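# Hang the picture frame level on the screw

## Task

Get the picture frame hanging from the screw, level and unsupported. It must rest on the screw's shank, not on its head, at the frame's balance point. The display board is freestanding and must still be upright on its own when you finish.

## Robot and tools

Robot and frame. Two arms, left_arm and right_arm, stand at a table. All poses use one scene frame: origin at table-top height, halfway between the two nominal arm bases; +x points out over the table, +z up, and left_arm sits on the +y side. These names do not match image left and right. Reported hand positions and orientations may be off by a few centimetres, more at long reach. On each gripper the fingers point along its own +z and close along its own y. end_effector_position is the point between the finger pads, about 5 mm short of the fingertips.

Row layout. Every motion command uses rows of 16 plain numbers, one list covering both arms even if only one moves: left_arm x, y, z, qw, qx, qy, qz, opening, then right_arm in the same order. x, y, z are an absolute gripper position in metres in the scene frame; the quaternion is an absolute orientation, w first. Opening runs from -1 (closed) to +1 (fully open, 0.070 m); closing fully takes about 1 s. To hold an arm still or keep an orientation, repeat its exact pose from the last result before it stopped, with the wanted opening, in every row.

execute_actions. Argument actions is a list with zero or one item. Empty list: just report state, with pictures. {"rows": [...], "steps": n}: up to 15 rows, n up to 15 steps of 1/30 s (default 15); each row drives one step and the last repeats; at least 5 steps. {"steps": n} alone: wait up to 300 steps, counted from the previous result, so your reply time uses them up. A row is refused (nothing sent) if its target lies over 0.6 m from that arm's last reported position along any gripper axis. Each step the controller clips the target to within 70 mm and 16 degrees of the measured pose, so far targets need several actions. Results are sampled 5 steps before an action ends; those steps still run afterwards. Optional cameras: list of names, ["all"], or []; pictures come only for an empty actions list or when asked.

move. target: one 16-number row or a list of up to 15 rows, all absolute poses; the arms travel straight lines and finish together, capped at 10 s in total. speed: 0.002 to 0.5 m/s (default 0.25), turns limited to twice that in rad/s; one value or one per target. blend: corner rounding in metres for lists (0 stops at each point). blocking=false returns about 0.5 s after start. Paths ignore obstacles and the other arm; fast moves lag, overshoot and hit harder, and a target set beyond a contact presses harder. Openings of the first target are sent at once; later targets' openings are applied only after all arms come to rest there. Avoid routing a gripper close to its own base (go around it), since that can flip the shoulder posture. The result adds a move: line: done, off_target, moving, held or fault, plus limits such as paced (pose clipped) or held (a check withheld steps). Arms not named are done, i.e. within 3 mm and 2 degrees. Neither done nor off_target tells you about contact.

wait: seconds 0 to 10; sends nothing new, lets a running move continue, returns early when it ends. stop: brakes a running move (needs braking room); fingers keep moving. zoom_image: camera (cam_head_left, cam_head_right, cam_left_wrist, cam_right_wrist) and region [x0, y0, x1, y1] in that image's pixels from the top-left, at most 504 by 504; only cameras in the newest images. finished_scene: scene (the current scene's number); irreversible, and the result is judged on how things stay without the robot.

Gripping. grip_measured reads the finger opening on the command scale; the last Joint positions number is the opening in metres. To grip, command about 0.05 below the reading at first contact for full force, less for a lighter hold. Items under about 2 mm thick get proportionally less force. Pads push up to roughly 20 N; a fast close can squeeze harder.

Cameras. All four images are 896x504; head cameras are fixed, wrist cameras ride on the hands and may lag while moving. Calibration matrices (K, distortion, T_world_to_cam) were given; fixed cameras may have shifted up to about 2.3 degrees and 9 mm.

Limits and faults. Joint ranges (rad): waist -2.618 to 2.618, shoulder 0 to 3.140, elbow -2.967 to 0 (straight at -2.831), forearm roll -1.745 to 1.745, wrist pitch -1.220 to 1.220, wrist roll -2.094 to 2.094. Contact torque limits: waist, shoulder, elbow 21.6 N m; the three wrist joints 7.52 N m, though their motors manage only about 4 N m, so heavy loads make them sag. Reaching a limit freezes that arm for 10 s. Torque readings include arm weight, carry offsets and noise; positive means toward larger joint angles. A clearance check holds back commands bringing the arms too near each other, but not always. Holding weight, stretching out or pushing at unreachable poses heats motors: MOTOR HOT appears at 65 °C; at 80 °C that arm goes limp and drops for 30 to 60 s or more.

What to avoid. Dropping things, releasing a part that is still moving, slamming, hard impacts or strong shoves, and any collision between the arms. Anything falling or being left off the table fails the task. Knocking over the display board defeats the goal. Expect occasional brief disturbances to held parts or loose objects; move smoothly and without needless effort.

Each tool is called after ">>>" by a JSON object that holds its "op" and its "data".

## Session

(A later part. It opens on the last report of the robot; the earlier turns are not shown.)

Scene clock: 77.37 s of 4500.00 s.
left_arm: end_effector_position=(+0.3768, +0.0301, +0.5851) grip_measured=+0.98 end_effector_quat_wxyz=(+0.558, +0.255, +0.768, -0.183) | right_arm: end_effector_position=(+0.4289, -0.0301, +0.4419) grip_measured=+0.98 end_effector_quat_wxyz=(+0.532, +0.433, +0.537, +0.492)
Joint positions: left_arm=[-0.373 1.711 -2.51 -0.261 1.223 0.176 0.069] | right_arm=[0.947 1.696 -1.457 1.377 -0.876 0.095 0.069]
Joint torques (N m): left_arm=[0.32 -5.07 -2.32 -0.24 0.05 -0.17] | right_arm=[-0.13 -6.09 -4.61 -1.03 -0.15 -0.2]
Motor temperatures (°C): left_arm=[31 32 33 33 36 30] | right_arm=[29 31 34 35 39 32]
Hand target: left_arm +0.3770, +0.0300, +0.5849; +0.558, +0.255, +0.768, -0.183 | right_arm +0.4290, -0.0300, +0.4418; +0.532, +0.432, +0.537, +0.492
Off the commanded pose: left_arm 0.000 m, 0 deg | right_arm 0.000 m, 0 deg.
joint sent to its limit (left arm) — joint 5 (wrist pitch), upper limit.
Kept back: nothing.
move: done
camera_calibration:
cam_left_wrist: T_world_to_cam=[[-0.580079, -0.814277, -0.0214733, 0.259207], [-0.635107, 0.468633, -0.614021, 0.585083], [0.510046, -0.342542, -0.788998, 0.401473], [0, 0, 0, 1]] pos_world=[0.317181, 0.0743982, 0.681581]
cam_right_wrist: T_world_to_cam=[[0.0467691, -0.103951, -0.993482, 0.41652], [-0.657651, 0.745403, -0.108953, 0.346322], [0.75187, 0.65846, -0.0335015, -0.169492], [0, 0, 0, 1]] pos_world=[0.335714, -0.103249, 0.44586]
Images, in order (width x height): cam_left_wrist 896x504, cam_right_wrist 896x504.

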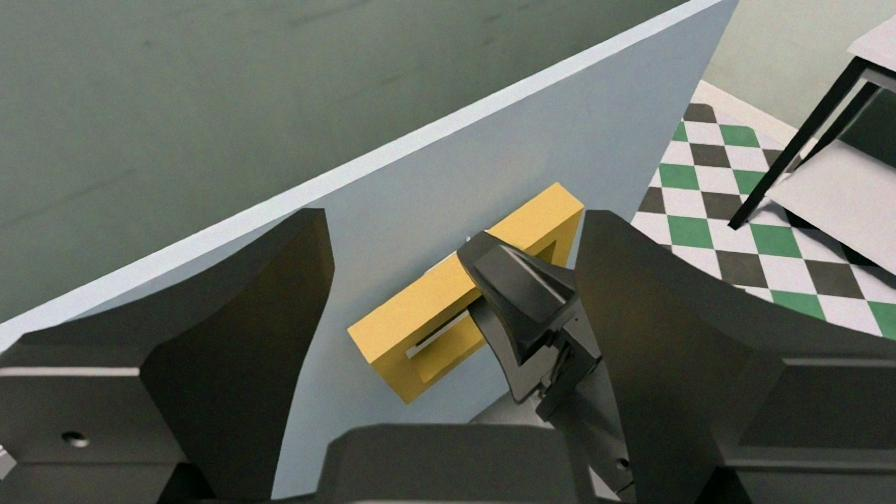

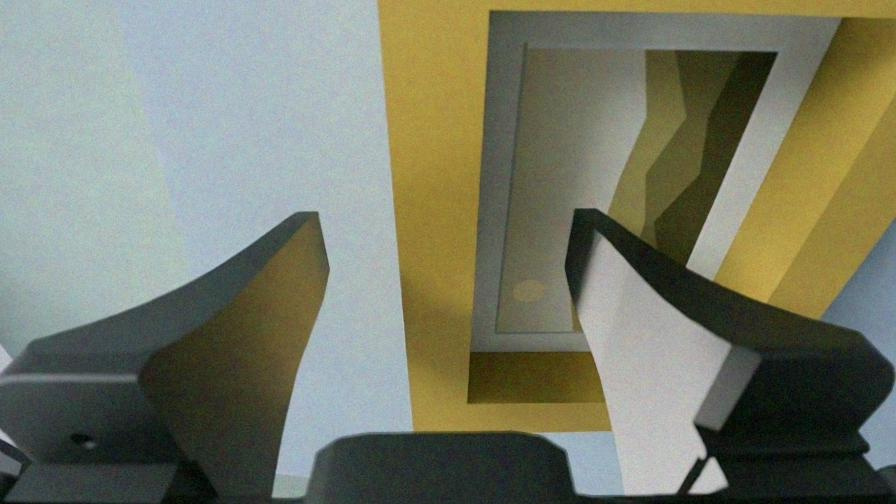

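>>> {"op": "move", "data": {"target": [0.377, 0.03, 0.585, 0.558, 0.255, 0.769, -0.183, 1.0, 0.430, -0.030, 0.4444, 0.5321, 0.4323, 0.5368, 0.4917, 0.0], "speed": 0.03, "cameras": ["cam_left_wrist", "cam_right_wrist"]}}

Scene clock: 81.87 s of 4500.00 s.
left_arm: end_effector_position=(+0.3768, +0.0301, +0.5851) grip_measured=+0.98 end_effector_quat_wxyz=(+0.558, +0.255, +0.768, -0.183) | right_arm: end_effector_position=(+0.4298, -0.0299, +0.4445) grip_measured=+0.00 end_effector_quat_wxyz=(+0.532, +0.432, +0.537, +0.492)
Joint positions: left_arm=[-0.373 1.711 -2.51 -0.261 1.223 0.176 0.069] | right_arm=[0.945 1.698 -1.47 1.385 -0.872 0.081 0.035]
Joint torques (N m): left_arm=[0.51 -4.96 -2.14 -0.22 0.06 -0.19] | right_arm=[-0.46 -5.91 -4.64 -0.92 -0.09 -0.14]
Motor temperatures (°C): left_arm=[31 32 33 33 36 30] | right_arm=[29 31 34 35 39 32]
Hand target: left_arm +0.3770, +0.0300, +0.5849; +0.558, +0.255, +0.768, -0.183 | right_arm +0.4300, -0.0300, +0.4444; +0.532, +0.432, +0.537, +0.492
Off the commanded pose: left_arm 0.000 m, 0 deg | right_arm 0.000 m, 0 deg.
joint sent to its limit (left arm) — joint 5 (wrist pitch), upper limit.
Kept back: nothing.
move: done
camera_calibration:
cam_left_wrist: T_world_to_cam=[[-0.580079, -0.814277, -0.0214733, 0.259207], [-0.635107, 0.468633, -0.614021, 0.585083], [0.510046, -0.342542, -0.788998, 0.401473], [0, 0, 0, 1]] pos_world=[0.317181, 0.0743982, 0.681581]
cam_right_wrist: T_world_to_cam=[[0.0471398, -0.104773, -0.993378, 0.418851], [-0.657757, 0.745183, -0.109809, 0.34746], [0.751754, 0.658578, -0.0337874, -0.170021], [0, 0, 0, 1]] pos_world=[0.336614, -0.103065, 0.448487]
Images, in order (width x height): cam_left_wrist 896x504, cam_right_wrist 896x504.

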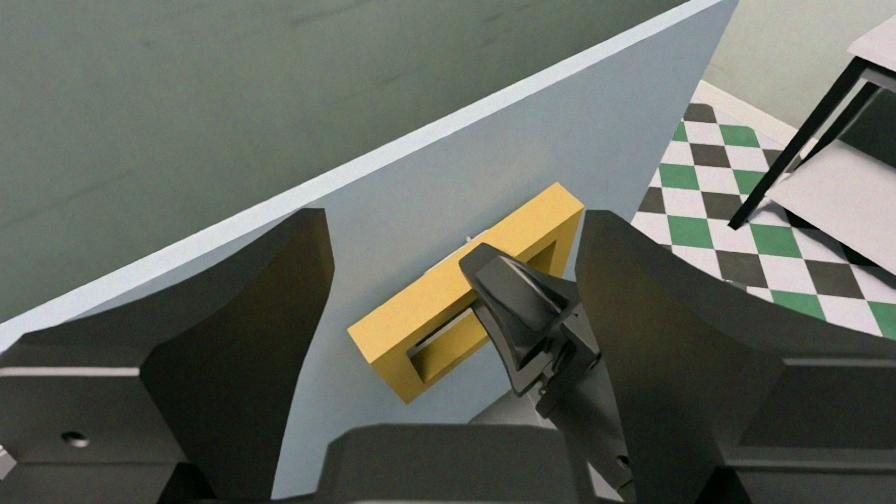

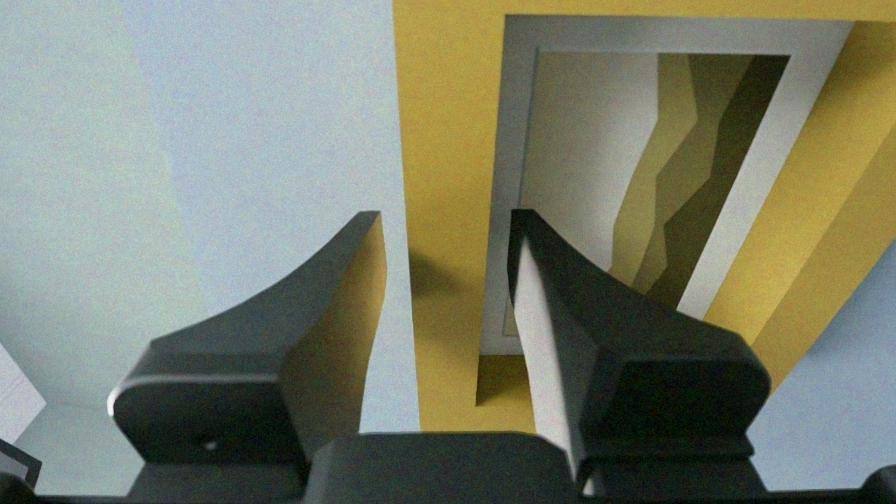

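>>> {"op": "zoom_image", "data": {"camera": "cam_left_wrist", "region": [420, 200, 520, 280]}}

Scaled by 5.040 from the camera's 896x504 image, which has a finer 1280x720 frame.

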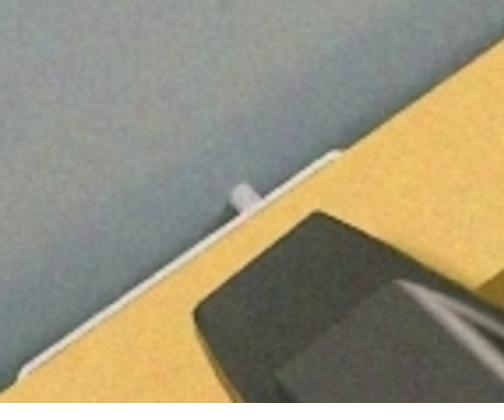

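>>> {"op": "execute_actions", "data": {"actions": [{"rows": [[0.377, 0.03, 0.585, 0.558, 0.255, 0.769, -0.183, 1.0, 0.430, -0.030, 0.4444, 0.5321, 0.4323, 0.5368, 0.4917, -0.25]], "steps": 15}], "cameras": []}}

>>> {"op": "execute_actions", "data": {"actions": [{"rows": [[0.377, 0.03, 0.585, 0.558, 0.255, 0.769, -0.183, 1.0, 0.430, -0.030, 0.4444, 0.5321, 0.4323, 0.5368, 0.4917, -0.3], [0.377, 0.03, 0.585, 0.558, 0.255, 0.769, -0.183, 1.0, 0.430, -0.030, 0.4444, 0.5321, 0.4323, 0.5368, 0.4917, -0.34], [0.377, 0.03, 0.585, 0.558, 0.255, 0.769, -0.183, 1.0, 0.430, -0.030, 0.4444, 0.5321, 0.4323, 0.5368, 0.4917, -0.36], [0.377, 0.03, 0.585, 0.558, 0.255, 0.769, -0.183, 1.0, 0.430, -0.030, 0.4444, 0.5321, 0.4323, 0.5368, 0.4917, -0.38], [0.377, 0.03, 0.585, 0.558, 0.255, 0.769, -0.183, 1.0, 0.430, -0.030, 0.4444, 0.5321, 0.4323, 0.5368, 0.4917, -0.40], [0.377, 0.03, 0.585, 0.558, 0.255, 0.769, -0.183, 1.0, 0.430, -0.030, 0.4444, 0.5321, 0.4323, 0.5368, 0.4917, -0.42], [0.377, 0.03, 0.585, 0.558, 0.255, 0.769, -0.183, 1.0, 0.430, -0.030, 0.4444, 0.5321, 0.4323, 0.5368, 0.4917, -0.44], [0.377, 0.03, 0.585, 0.558, 0.255, 0.769, -0.183, 1.0, 0.430, -0.030, 0.4444, 0.5321, 0.4323, 0.5368, 0.4917, -0.46]], "steps": 15}], "cameras": []}}

>>> {"op": "execute_actions", "data": {"actions": [], "cameras": ["cam_left_wrist", "cam_right_wrist"]}}

Scene clock: 83.47 s of 4500.00 s.
left_arm: end_effector_position=(+0.3768, +0.0301, +0.5851) grip_measured=+0.98 end_effector_quat_wxyz=(+0.558, +0.255, +0.768, -0.183) | right_arm: end_effector_position=(+0.4298, -0.0299, +0.4445) grip_measured=-0.25 end_effector_quat_wxyz=(+0.532, +0.432, +0.537, +0.492)
Joint positions: left_arm=[-0.373 1.711 -2.51 -0.261 1.223 0.176 0.069] | right_arm=[0.945 1.698 -1.47 1.385 -0.872 0.081 0.026]
Joint torques (N m): left_arm=[0.49 -5.11 -2.16 -0.17 0.07 -0.13] | right_arm=[-0.46 -5.88 -4.6 -1.02 -0.09 0.16]
Motor temperatures (°C): left_arm=[31 32 33 33 36 30] | right_arm=[29 31 34 35 38 32]
joint sent to its limit (left arm) — joint 5 (wrist pitch), upper limit.
Steps of this call (1-38: nothing new was sent; 39-48: this action's first 10). Readings (end_effector_position of left_arm | right_arm):
39: (+0.3768, +0.0301, +0.5851) | (+0.4298, -0.0299, +0.4445)
40: (+0.3768, +0.0301, +0.5851) | (+0.4298, -0.0299, +0.4445)
42: (+0.3768, +0.0301, +0.5851) | (+0.4298, -0.0299, +0.4445)
46: (+0.3768, +0.0301, +0.5851) | (+0.4298, -0.0299, +0.4445)
48: the state above
No camera images: "cameras" was empty.

Scene clock: 83.97 s of 4500.00 s.
left_arm: end_effector_position=(+0.3768, +0.0301, +0.5851) grip_measured=+0.98 end_effector_quat_wxyz=(+0.558, +0.255, +0.768, -0.183) | right_arm: end_effector_position=(+0.4298, -0.0299, +0.4445) grip_measured=-0.45 end_effector_quat_wxyz=(+0.532, +0.432, +0.537, +0.492)
Joint positions: left_arm=[-0.373 1.711 -2.51 -0.261 1.223 0.176 0.069] | right_arm=[0.945 1.698 -1.47 1.385 -0.872 0.081 0.019]
Joint torques (N m): left_arm=[0.47 -4.94 -2.16 -0.21 0.06 -0.15] | right_arm=[-0.52 -6.07 -4.57 -1.02 -0.11 0.13]
Motor temperatures (°C): left_arm=[31 32 33 33 36 30] | right_arm=[29 31 34 35 38 32]
Off your previous action's commanded pose at its last step (step 5 of this call): left_arm 0.000 m, 0 deg | right_arm 0.000 m, 0 deg.
joint sent to its limit (left arm) — joint 5 (wrist pitch), upper limit.
Steps of this call (1-5: your previous action's last 5; 6-15: this action's first 10). Readings (end_effector_position of left_arm | right_arm):
6: (+0.3768, +0.0301, +0.5851) | (+0.4298, -0.0299, +0.4445)
7: (+0.3768, +0.0301, +0.5851) | (+0.4298, -0.0299, +0.4445)
9: (+0.3768, +0.0301, +0.5851) | (+0.4298, -0.0299, +0.4445)
13: (+0.3768, +0.0301, +0.5851) | (+0.4298, -0.0299, +0.4445)
15: the state above
No camera images: "cameras" was empty.

Scene clock: 84.13 s of 4500.00 s.
left_arm: end_effector_position=(+0.3768, +0.0301, +0.5851) grip_measured=+0.98 end_effector_quat_wxyz=(+0.558, +0.255, +0.768, -0.183) | right_arm: end_effector_position=(+0.4298, -0.0299, +0.4445) grip_measured=-0.45 end_effector_quat_wxyz=(+0.532, +0.432, +0.537, +0.492)
Joint positions: left_arm=[-0.373 1.711 -2.51 -0.261 1.223 0.176 0.069] | right_arm=[0.945 1.698 -1.47 1.385 -0.872 0.081 0.019]
Joint torques (N m): left_arm=[0.52 -5.11 -2.36 -0.18 0.05 -0.21] | right_arm=[-0.47 -6.18 -4.49 -1 -0.11 0.1]
Motor temperatures (°C): left_arm=[31 32 33 33 36 30] | right_arm=[29 31 34 35 38 32]
Hand target: left_arm +0.3770, +0.0300, +0.5849; +0.558, +0.255, +0.768, -0.183 | right_arm +0.4300, -0.0300, +0.4444; +0.532, +0.432, +0.537, +0.492
Off the commanded pose: left_arm 0.000 m, 0 deg | right_arm 0.000 m, 0 deg.
joint sent to its limit (left arm) — joint 5 (wrist pitch), upper limit.
Steps of this call (1-5: your previous action's last 5). Readings (end_effector_position of left_arm | right_arm):
1: (+0.3768, +0.0301, +0.5851) | (+0.4298, -0.0299, +0.4445)
2: (+0.3768, +0.0301, +0.5851) | (+0.4298, -0.0299, +0.4445)
4: (+0.3768, +0.0301, +0.5851) | (+0.4298, -0.0299, +0.4445)
5: the state above
camera_calibration:
cam_left_wrist: T_world_to_cam=[[-0.580079, -0.814277, -0.0214733, 0.259207], [-0.635107, 0.468633, -0.614021, 0.585083], [0.510046, -0.342542, -0.788998, 0.401473], [0, 0, 0, 1]] pos_world=[0.317181, 0.0743982, 0.681581]
cam_right_wrist: T_world_to_cam=[[0.0471398, -0.104773, -0.993378, 0.418851], [-0.657757, 0.745183, -0.109809, 0.34746], [0.751754, 0.658578, -0.0337874, -0.170021], [0, 0, 0, 1]] pos_world=[0.336614, -0.103065, 0.448487]
Images, in order (width x height): cam_left_wrist 896x504, cam_right_wrist 896x504.

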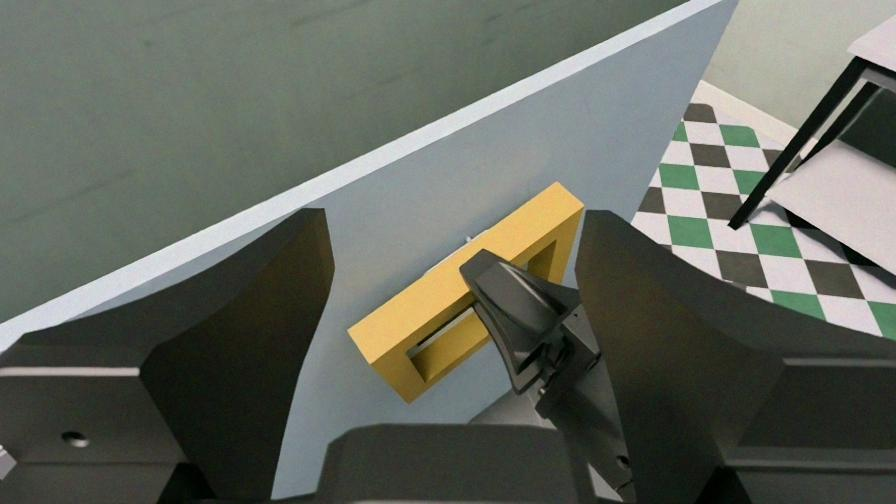

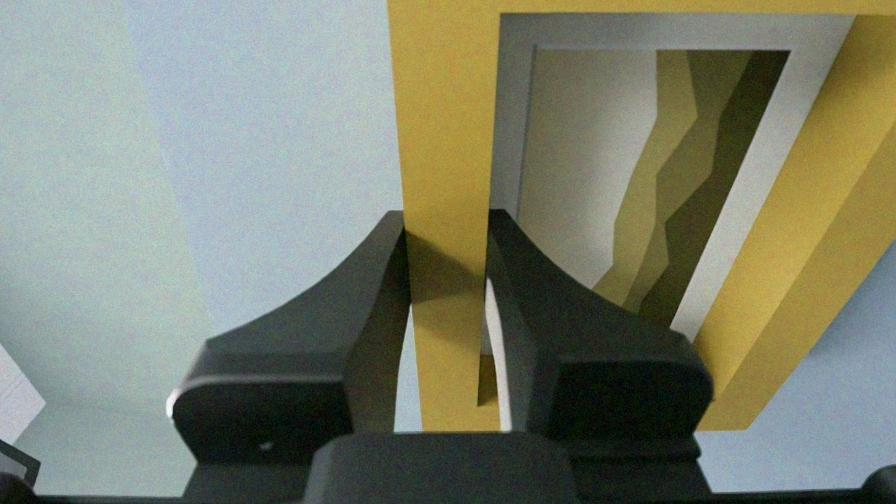

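>>> {"op": "move", "data": {"target": [[0.377, 0.03, 0.585, 0.558, 0.255, 0.769, -0.183, 1.0, 0.430, -0.030, 0.4444, 0.5321, 0.4323, 0.5368, 0.4917, -0.51], [0.377, 0.03, 0.585, 0.558, 0.255, 0.769, -0.183, 1.0, 0.430, -0.030, 0.4470, 0.5321, 0.4323, 0.5368, 0.4917, -0.51]], "speed": 0.02, "cameras": ["cam_left_wrist", "cam_right_wrist"]}}

>>> {"op": "zoom_image", "data": {"camera": "cam_left_wrist", "region": [420, 200, 520, 280]}}

Scene clock: 87.67 s of 4500.00 s.
left_arm: end_effector_position=(+0.3768, +0.0301, +0.5851) grip_measured=+0.98 end_effector_quat_wxyz=(+0.558, +0.255, +0.768, -0.183) | right_arm: end_effector_position=(+0.4298, -0.0298, +0.4466) grip_measured=-0.45 end_effector_quat_wxyz=(+0.532, +0.432, +0.537, +0.491)
Joint positions: left_arm=[-0.373 1.711 -2.51 -0.261 1.223 0.176 0.069] | right_arm=[0.945 1.698 -1.479 1.393 -0.87 0.068 0.019]
Joint torques (N m): left_arm=[0.44 -5.18 -2.25 -0.17 0.07 -0.15] | right_arm=[-0.45 -8.86 -5.43 -1.59 -0.17 -0.18]
Motor temperatures (°C): left_arm=[31 32 33 33 36 30] | right_arm=[29 31 34 35 38 32]
Hand target: left_arm +0.3770, +0.0300, +0.5849; +0.558, +0.255, +0.768, -0.183 | right_arm +0.4300, -0.0300, +0.4470; +0.532, +0.432, +0.537, +0.492
Off the commanded pose: left_arm 0.000 m, 0 deg | right_arm 0.000 m, 0 deg.
joint sent to its limit (left arm) — joint 5 (wrist pitch), upper limit.
Kept back: nothing.
move: done
camera_calibration:
cam_left_wrist: T_world_to_cam=[[-0.580079, -0.814277, -0.0214733, 0.259207], [-0.635107, 0.468633, -0.614021, 0.585083], [0.510046, -0.342542, -0.788998, 0.401473], [0, 0, 0, 1]] pos_world=[0.317181, 0.0743982, 0.681581]
cam_right_wrist: T_world_to_cam=[[0.0461588, -0.105464, -0.993351, 0.421287], [-0.65783, 0.745138, -0.109679, 0.347646], [0.751751, 0.658518, -0.0349824, -0.169534], [0, 0, 0, 1]] pos_world=[0.336693, -0.102972, 0.450685]
Images, in order (width x height): cam_left_wrist 896x504, cam_right_wrist 896x504.

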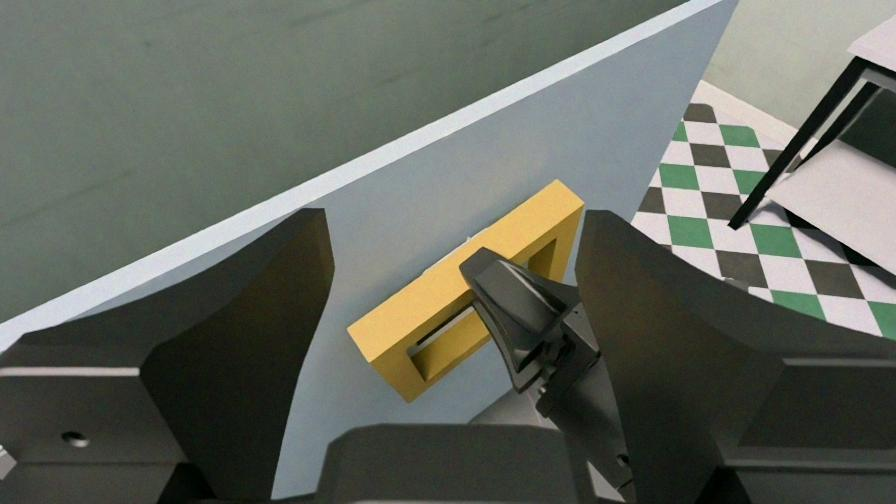

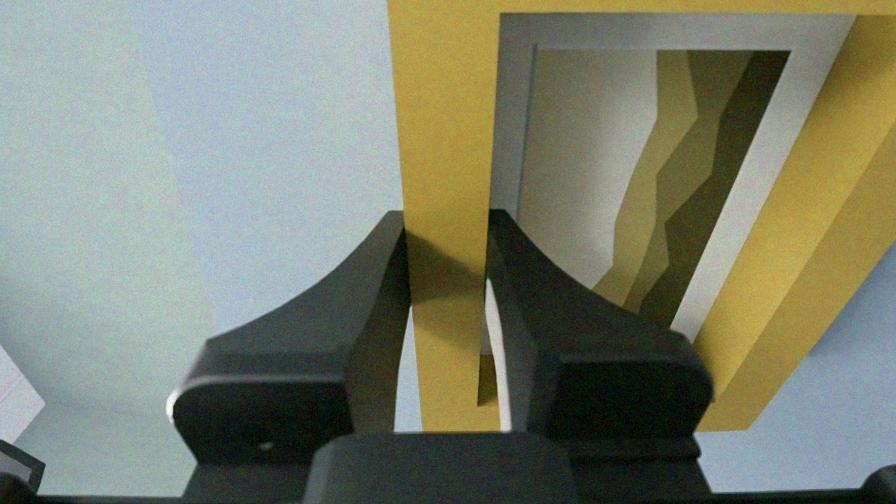

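Scaled by 5.040 from the camera's 896x504 image, which has a finer 1280x720 frame.

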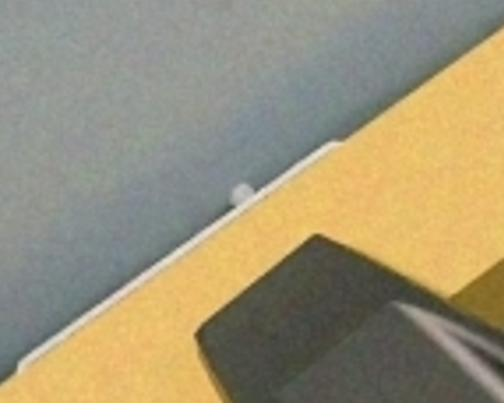

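>>> {"op": "move", "data": {"target": [0.377, 0.03, 0.585, 0.558, 0.255, 0.769, -0.183, 1.0, 0.4305, -0.0387, 0.4490, 0.49188, 0.47309, 0.50123, 0.53194, -0.51], "speed": 0.04, "cameras": ["all"]}}

>>> {"op": "zoom_image", "data": {"camera": "cam_left_wrist", "region": [420, 200, 520, 280]}}

>>> {"op": "zoom_image", "data": {"camera": "cam_head_left", "region": [400, 0, 600, 110]}}

>>> {"op": "zoom_image", "data": {"camera": "cam_head_right", "region": [370, 0, 570, 110]}}

Scene clock: 90.63 s of 4500.00 s.
left_arm: end_effector_position=(+0.3768, +0.0301, +0.5851) grip_measured=+0.98 end_effector_quat_wxyz=(+0.558, +0.255, +0.768, -0.183) | right_arm: end_effector_position=(+0.4304, -0.0386, +0.4488) grip_measured=-0.45 end_effector_quat_wxyz=(+0.492, +0.474, +0.501, +0.532)
Joint positions: left_arm=[-0.373 1.711 -2.51 -0.261 1.223 0.176 0.069] | right_arm=[0.927 1.674 -1.457 1.39 -0.852 0.228 0.019]
Joint torques (N m): left_arm=[0.15 -5.23 -2.31 -0.15 0.06 -0.16] | right_arm=[-2.48 -8.39 -4.51 -1.6 -0.46 -0.13]
Motor temperatures (°C): left_arm=[31 32 33 33 36 30] | right_arm=[29 31 34 35 38 32]
Hand target: left_arm +0.3770, +0.0300, +0.5849; +0.558, +0.255, +0.768, -0.183 | right_arm +0.4305, -0.0387, +0.4490; +0.492, +0.473, +0.501, +0.532
Off the commanded pose: left_arm 0.000 m, 0 deg | right_arm 0.000 m, 0 deg.
joint sent to its limit (left arm) — joint 5 (wrist pitch), upper limit.
Kept back: nothing.
move: done
camera_calibration:
cam_left_wrist: T_world_to_cam=[[-0.580079, -0.814277, -0.0214733, 0.259207], [-0.635107, 0.468633, -0.614021, 0.585083], [0.510046, -0.342542, -0.788998, 0.401473], [0, 0, 0, 1]] pos_world=[0.317181, 0.0743982, 0.681581]
cam_right_wrist: T_world_to_cam=[[0.0358073, 0.0522388, -0.997992, 0.435133], [-0.663898, 0.747666, 0.0153156, 0.301474], [0.746966, 0.662017, 0.0614531, -0.205189], [0, 0, 0, 1]] pos_world=[0.337836, -0.112295, 0.442252]

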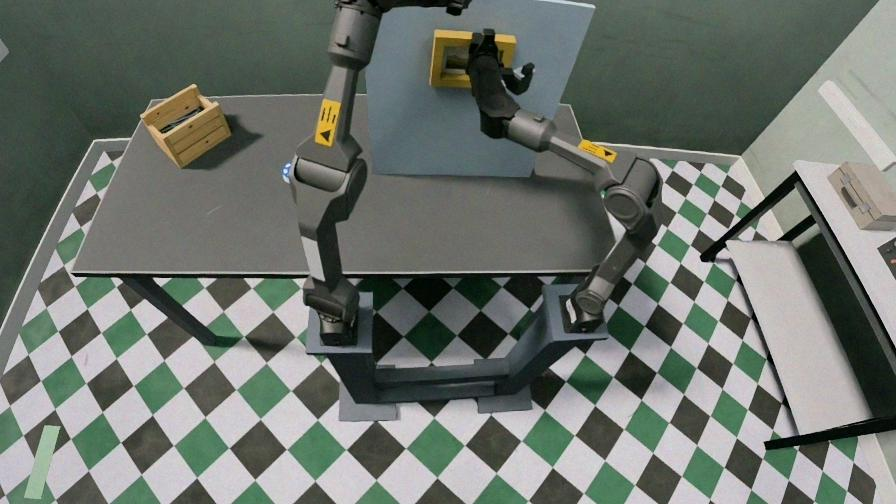

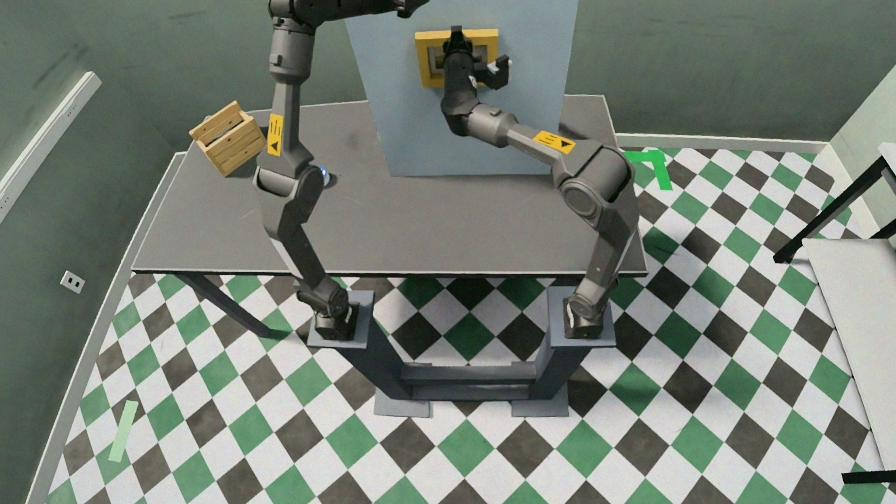

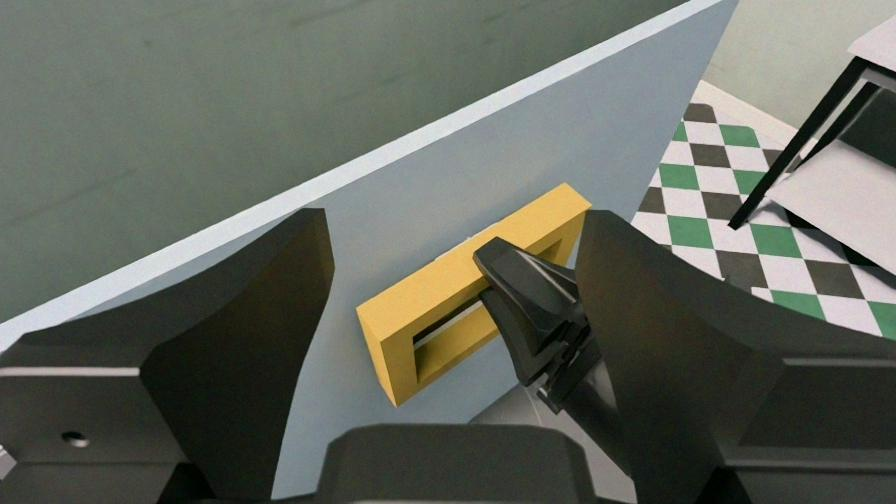

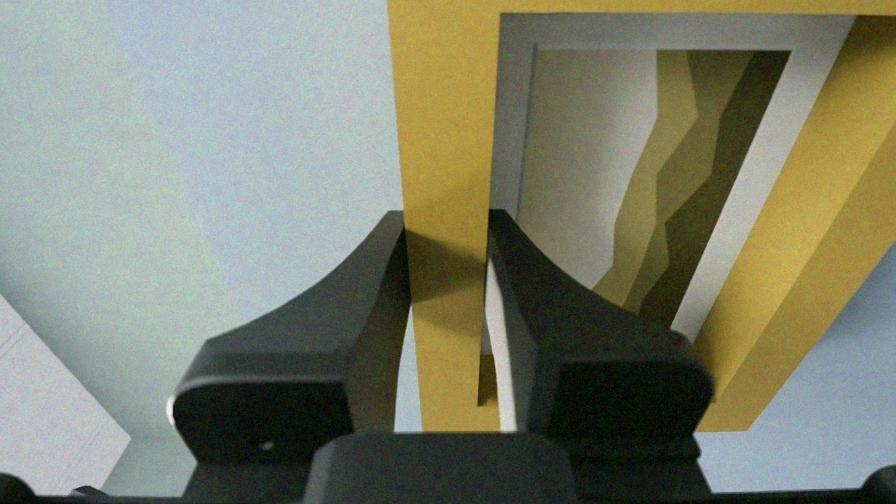

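Scaled by 5.040 from the camera's 896x504 image, which has a finer 1280x720 frame.

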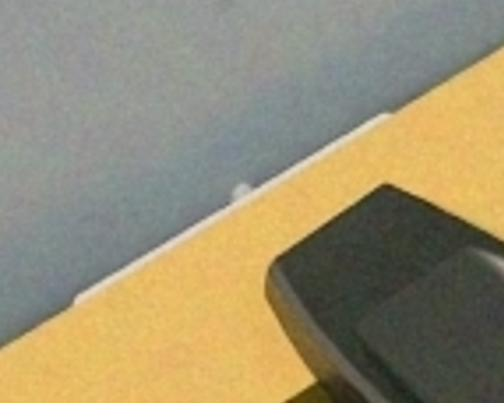

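Scaled by 2.520 from the camera's 896x504 image, which has a finer 1280x720 frame.

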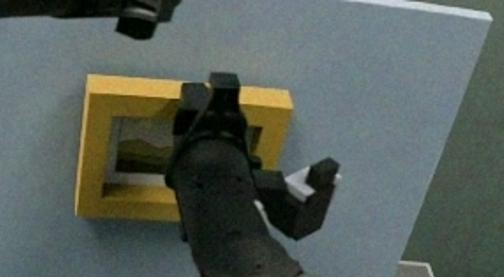

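Scaled by 2.520 from the camera's 896x504 image, which has a finer 1280x720 frame.

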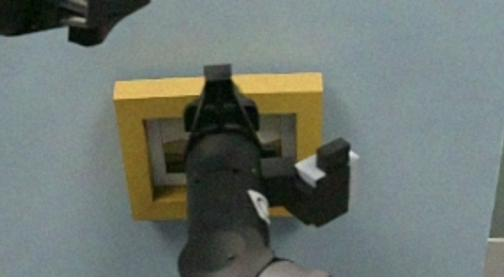

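>>> {"op": "zoom_image", "data": {"camera": "cam_head_left", "region": [360, 140, 550, 200]}}

>>> {"op": "zoom_image", "data": {"camera": "cam_head_right", "region": [380, 140, 570, 200]}}

Scaled by 2.653 from the camera's 896x504 image, which has a finer 1280x720 frame.

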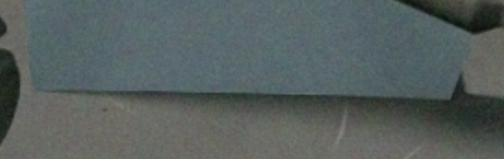

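Scaled by 2.653 from the camera's 896x504 image, which has a finer 1280x720 frame.

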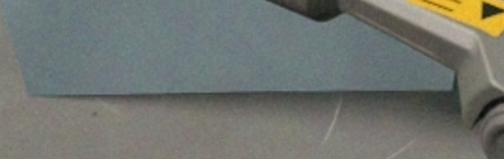

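>>> {"op": "move", "data": {"target": [0.377, 0.03, 0.585, 0.558, 0.255, 0.769, -0.183, 1.0, 0.4305, -0.0381, 0.4470, 0.49188, 0.47309, 0.50123, 0.53194, -0.51], "speed": 0.02, "cameras": ["cam_left_wrist"]}}

>>> {"op": "zoom_image", "data": {"camera": "cam_left_wrist", "region": [420, 200, 520, 280]}}

>>> {"op": "move", "data": {"target": [0.377, 0.03, 0.585, 0.558, 0.255, 0.769, -0.183, 1.0, 0.4305, -0.0381, 0.4462, 0.49188, 0.47309, 0.50123, 0.53194, -0.51], "speed": 0.02, "cameras": ["cam_left_wrist"]}}

>>> {"op": "zoom_image", "data": {"camera": "cam_left_wrist", "region": [420, 200, 520, 280]}}

Scene clock: 96.17 s of 4500.00 s.
left_arm: end_effector_position=(+0.3768, +0.0301, +0.5851) grip_measured=+0.98 end_effector_quat_wxyz=(+0.558, +0.255, +0.768, -0.183) | right_arm: end_effector_position=(+0.4305, -0.0387, +0.4480) grip_measured=-0.45 end_effector_quat_wxyz=(+0.493, +0.473, +0.500, +0.532)
Joint positions: left_arm=[-0.373 1.711 -2.51 -0.261 1.223 0.176 0.069] | right_arm=[0.927 1.675 -1.452 1.381 -0.855 0.237 0.019]
Joint torques (N m): left_arm=[0.31 -5.19 -2.16 -0.08 0.07 -0.11] | right_arm=[-1.66 -4.61 -3.77 -0.93 -0.31 0.15]
Motor temperatures (°C): left_arm=[31 32 33 33 36 30] | right_arm=[29 31 34 35 39 32]
Hand target: left_arm +0.3770, +0.0300, +0.5849; +0.558, +0.255, +0.768, -0.183 | right_arm +0.4305, -0.0381, +0.4470; +0.492, +0.473, +0.501, +0.532
Off the commanded pose: left_arm 0.000 m, 0 deg | right_arm 0.001 m, 0 deg.
joint sent to its limit (left arm) — joint 5 (wrist pitch), upper limit.
Kept back: nothing.
move: done
camera_calibration:
cam_left_wrist: T_world_to_cam=[[-0.580079, -0.814277, -0.0214733, 0.259207], [-0.635107, 0.468633, -0.614021, 0.585083], [0.510046, -0.342542, -0.788998, 0.401473], [0, 0, 0, 1]] pos_world=[0.317181, 0.0743982, 0.681581]
Images, in order (width x height): cam_left_wrist 896x504.

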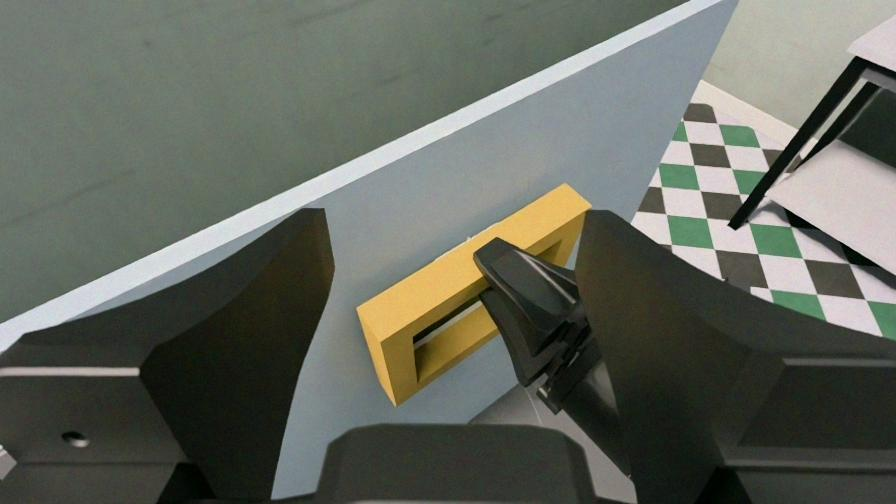

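Scaled by 5.040 from the camera's 896x504 image, which has a finer 1280x720 frame.

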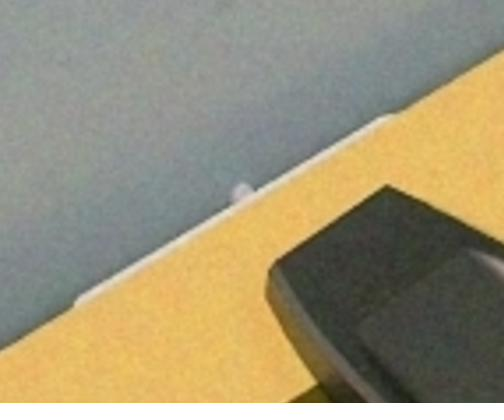

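Scene clock: 96.87 s of 4500.00 s.
left_arm: end_effector_position=(+0.3768, +0.0301, +0.5851) grip_measured=+0.98 end_effector_quat_wxyz=(+0.558, +0.255, +0.768, -0.183) | right_arm: end_effector_position=(+0.4307, -0.0384, +0.4468) grip_measured=-0.45 end_effector_quat_wxyz=(+0.493, +0.473, +0.501, +0.532)
Joint positions: left_arm=[-0.373 1.711 -2.51 -0.261 1.223 0.176 0.069] | right_arm=[0.927 1.676 -1.449 1.379 -0.855 0.241 0.019]
Joint torques (N m): left_arm=[0.33 -5.04 -2.18 -0.11 0.08 -0.13] | right_arm=[-1.02 -4.18 -2.59 -0.07 -0.32 0.18]
Motor temperatures (°C): left_arm=[31 32 33 33 36 30] | right_arm=[29 31 34 35 39 32]
Hand target: left_arm +0.3770, +0.0300, +0.5849; +0.558, +0.255, +0.768, -0.183 | right_arm +0.4305, -0.0381, +0.4462; +0.492, +0.473, +0.501, +0.532
Off the commanded pose: left_arm 0.000 m, 0 deg | right_arm 0.001 m, 0 deg.
joint sent to its limit (left arm) — joint 5 (wrist pitch), upper limit.
Kept back: nothing.
move: done
camera_calibration:
cam_left_wrist: T_world_to_cam=[[-0.580079, -0.814277, -0.0214733, 0.259207], [-0.635107, 0.468633, -0.614021, 0.585083], [0.510046, -0.342542, -0.788998, 0.401473], [0, 0, 0, 1]] pos_world=[0.317181, 0.0743982, 0.681581]
Images, in order (width x height): cam_left_wrist 896x504.

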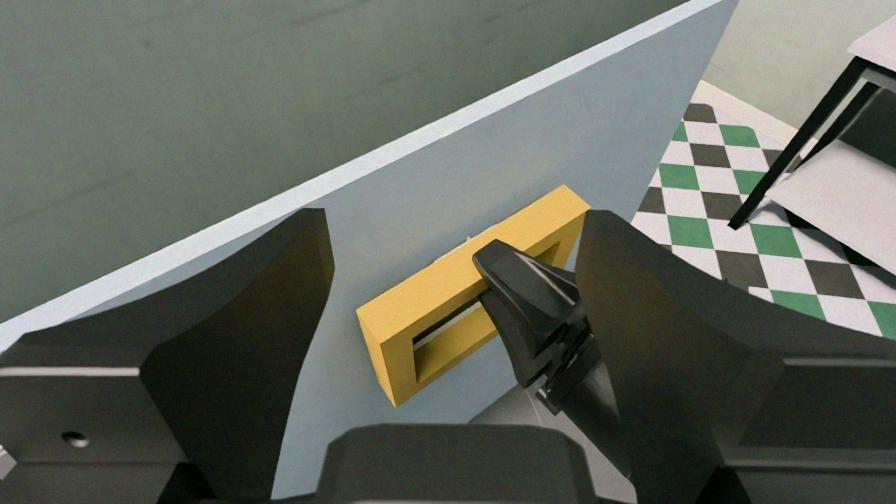

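Scaled by 5.040 from the camera's 896x504 image, which has a finer 1280x720 frame.

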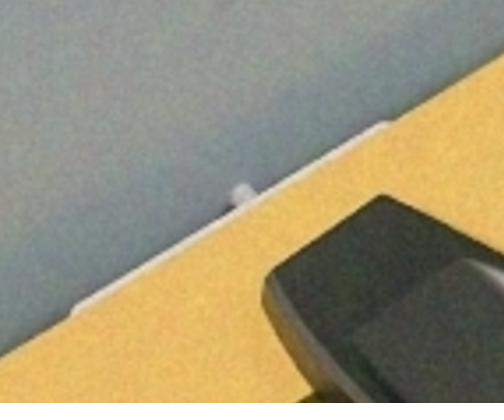

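>>> {"op": "move", "data": {"target": [[0.377, 0.03, 0.585, 0.558, 0.255, 0.769, -0.183, 1.0, 0.4307, -0.0372, 0.4470, 0.49188, 0.47309, 0.50123, 0.53194, -0.51], [0.377, 0.03, 0.585, 0.558, 0.255, 0.769, -0.183, 1.0, 0.4307, -0.0373, 0.4452, 0.49188, 0.47309, 0.50123, 0.53194, -0.51]], "speed": 0.02, "cameras": ["cam_left_wrist"]}}

>>> {"op": "zoom_image", "data": {"camera": "cam_left_wrist", "region": [420, 200, 520, 280]}}

Scene clock: 98.53 s of 4500.00 s.
left_arm: end_effector_position=(+0.3768, +0.0301, +0.5851) grip_measured=+0.98 end_effector_quat_wxyz=(+0.558, +0.255, +0.768, -0.183) | right_arm: end_effector_position=(+0.4305, -0.0375, +0.4463) grip_measured=-0.45 end_effector_quat_wxyz=(+0.492, +0.473, +0.500, +0.533)
Joint positions: left_arm=[-0.373 1.711 -2.51 -0.261 1.223 0.176 0.069] | right_arm=[0.929 1.678 -1.45 1.378 -0.857 0.245 0.019]
Joint torques (N m): left_arm=[0.32 -5.32 -2.09 -0.08 0.09 -0.14] | right_arm=[-2.29 -3.09 -1.88 0.23 -0.18 0.18]
Motor temperatures (°C): left_arm=[31 32 33 33 36 30] | right_arm=[29 31 34 35 39 32]
Hand target: left_arm +0.3770, +0.0300, +0.5849; +0.558, +0.255, +0.768, -0.183 | right_arm +0.4307, -0.0373, +0.4452; +0.492, +0.473, +0.501, +0.532
Off the commanded pose: left_arm 0.000 m, 0 deg | right_arm 0.001 m, 0 deg.
joint sent to its limit (left arm) — joint 5 (wrist pitch), upper limit.
Kept back: nothing.
move: done
camera_calibration:
cam_left_wrist: T_world_to_cam=[[-0.580079, -0.814277, -0.0214733, 0.259207], [-0.635107, 0.468633, -0.614021, 0.585083], [0.510046, -0.342542, -0.788998, 0.401473], [0, 0, 0, 1]] pos_world=[0.317181, 0.0743982, 0.681581]
Images, in order (width x height): cam_left_wrist 896x504.

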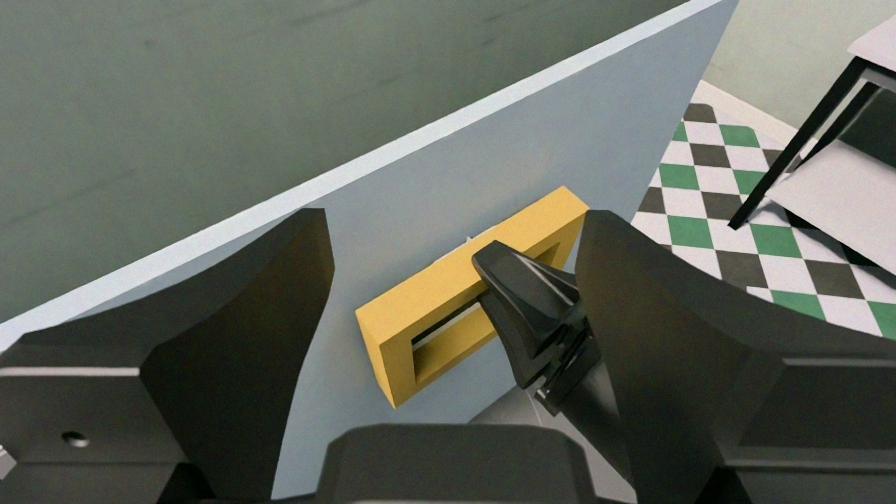

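Scaled by 5.040 from the camera's 896x504 image, which has a finer 1280x720 frame.

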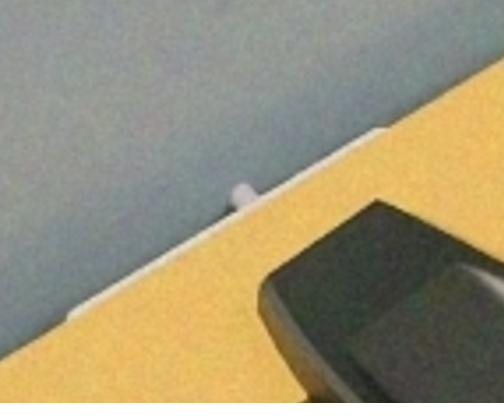

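>>> {"op": "move", "data": {"target": [0.377, 0.03, 0.585, 0.558, 0.255, 0.769, -0.183, 1.0, 0.4307, -0.0373, 0.4444, 0.49188, 0.47309, 0.50123, 0.53194, -0.51], "speed": 0.02, "cameras": ["cam_left_wrist", "cam_right_wrist"]}}

>>> {"op": "zoom_image", "data": {"camera": "cam_left_wrist", "region": [420, 200, 520, 280]}}

Scene clock: 99.47 s of 4500.00 s.
left_arm: end_effector_position=(+0.3768, +0.0301, +0.5851) grip_measured=+0.98 end_effector_quat_wxyz=(+0.558, +0.255, +0.768, -0.183) | right_arm: end_effector_position=(+0.4305, -0.0374, +0.4458) grip_measured=-0.45 end_effector_quat_wxyz=(+0.492, +0.473, +0.500, +0.533)
Joint positions: left_arm=[-0.373 1.711 -2.51 -0.261 1.223 0.176 0.069] | right_arm=[0.929 1.678 -1.447 1.374 -0.857 0.249 0.019]
Joint torques (N m): left_arm=[0.38 -5.27 -2.06 -0.08 0.08 -0.09] | right_arm=[-2.38 -1.86 -0.09 1.61 -0.17 0.22]
Motor temperatures (°C): left_arm=[31 32 33 33 36 30] | right_arm=[29 31 34 35 39 32]
Hand target: left_arm +0.3770, +0.0300, +0.5849; +0.558, +0.255, +0.768, -0.183 | right_arm +0.4307, -0.0373, +0.4444; +0.492, +0.473, +0.501, +0.532
Off the commanded pose: left_arm 0.000 m, 0 deg | right_arm 0.001 m, 0 deg.
joint sent to its limit (left arm) — joint 5 (wrist pitch), upper limit.
Kept back: nothing.
move: done
camera_calibration:
cam_left_wrist: T_world_to_cam=[[-0.580079, -0.814277, -0.0214733, 0.259207], [-0.635107, 0.468633, -0.614021, 0.585083], [0.510046, -0.342542, -0.788998, 0.401473], [0, 0, 0, 1]] pos_world=[0.317181, 0.0743982, 0.681581]
cam_right_wrist: T_world_to_cam=[[0.039202, 0.0527543, -0.997838, 0.430609], [-0.664347, 0.747304, 0.0134087, 0.301657], [0.746395, 0.662385, 0.064343, -0.206871], [0, 0, 0, 1]] pos_world=[0.337931, -0.111118, 0.438944]
Images, in order (width x height): cam_left_wrist 896x504, cam_right_wrist 896x504.

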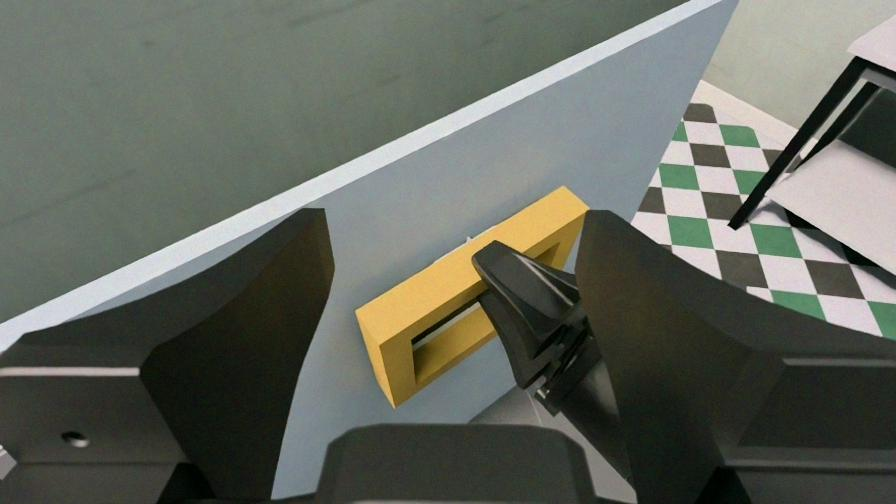

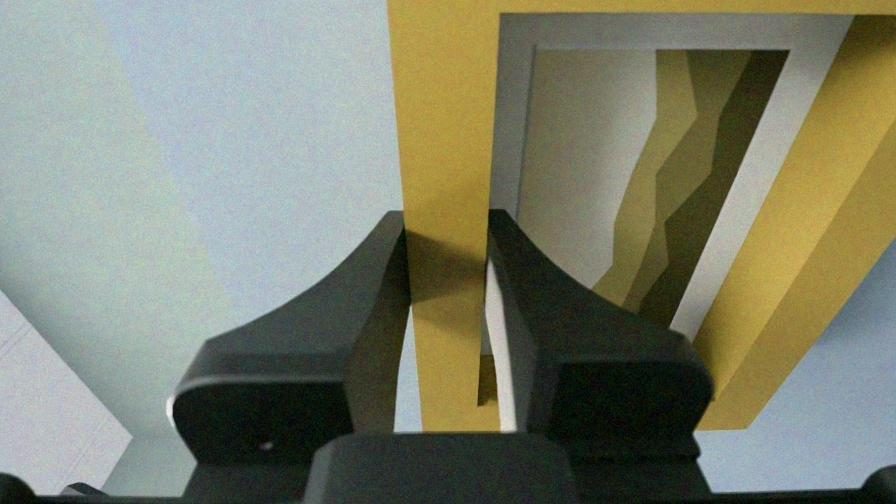

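Scaled by 5.040 from the camera's 896x504 image, which has a finer 1280x720 frame.

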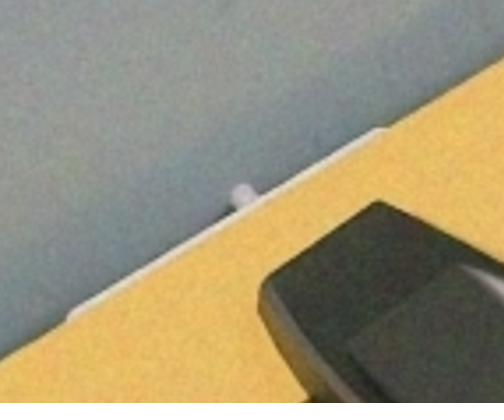

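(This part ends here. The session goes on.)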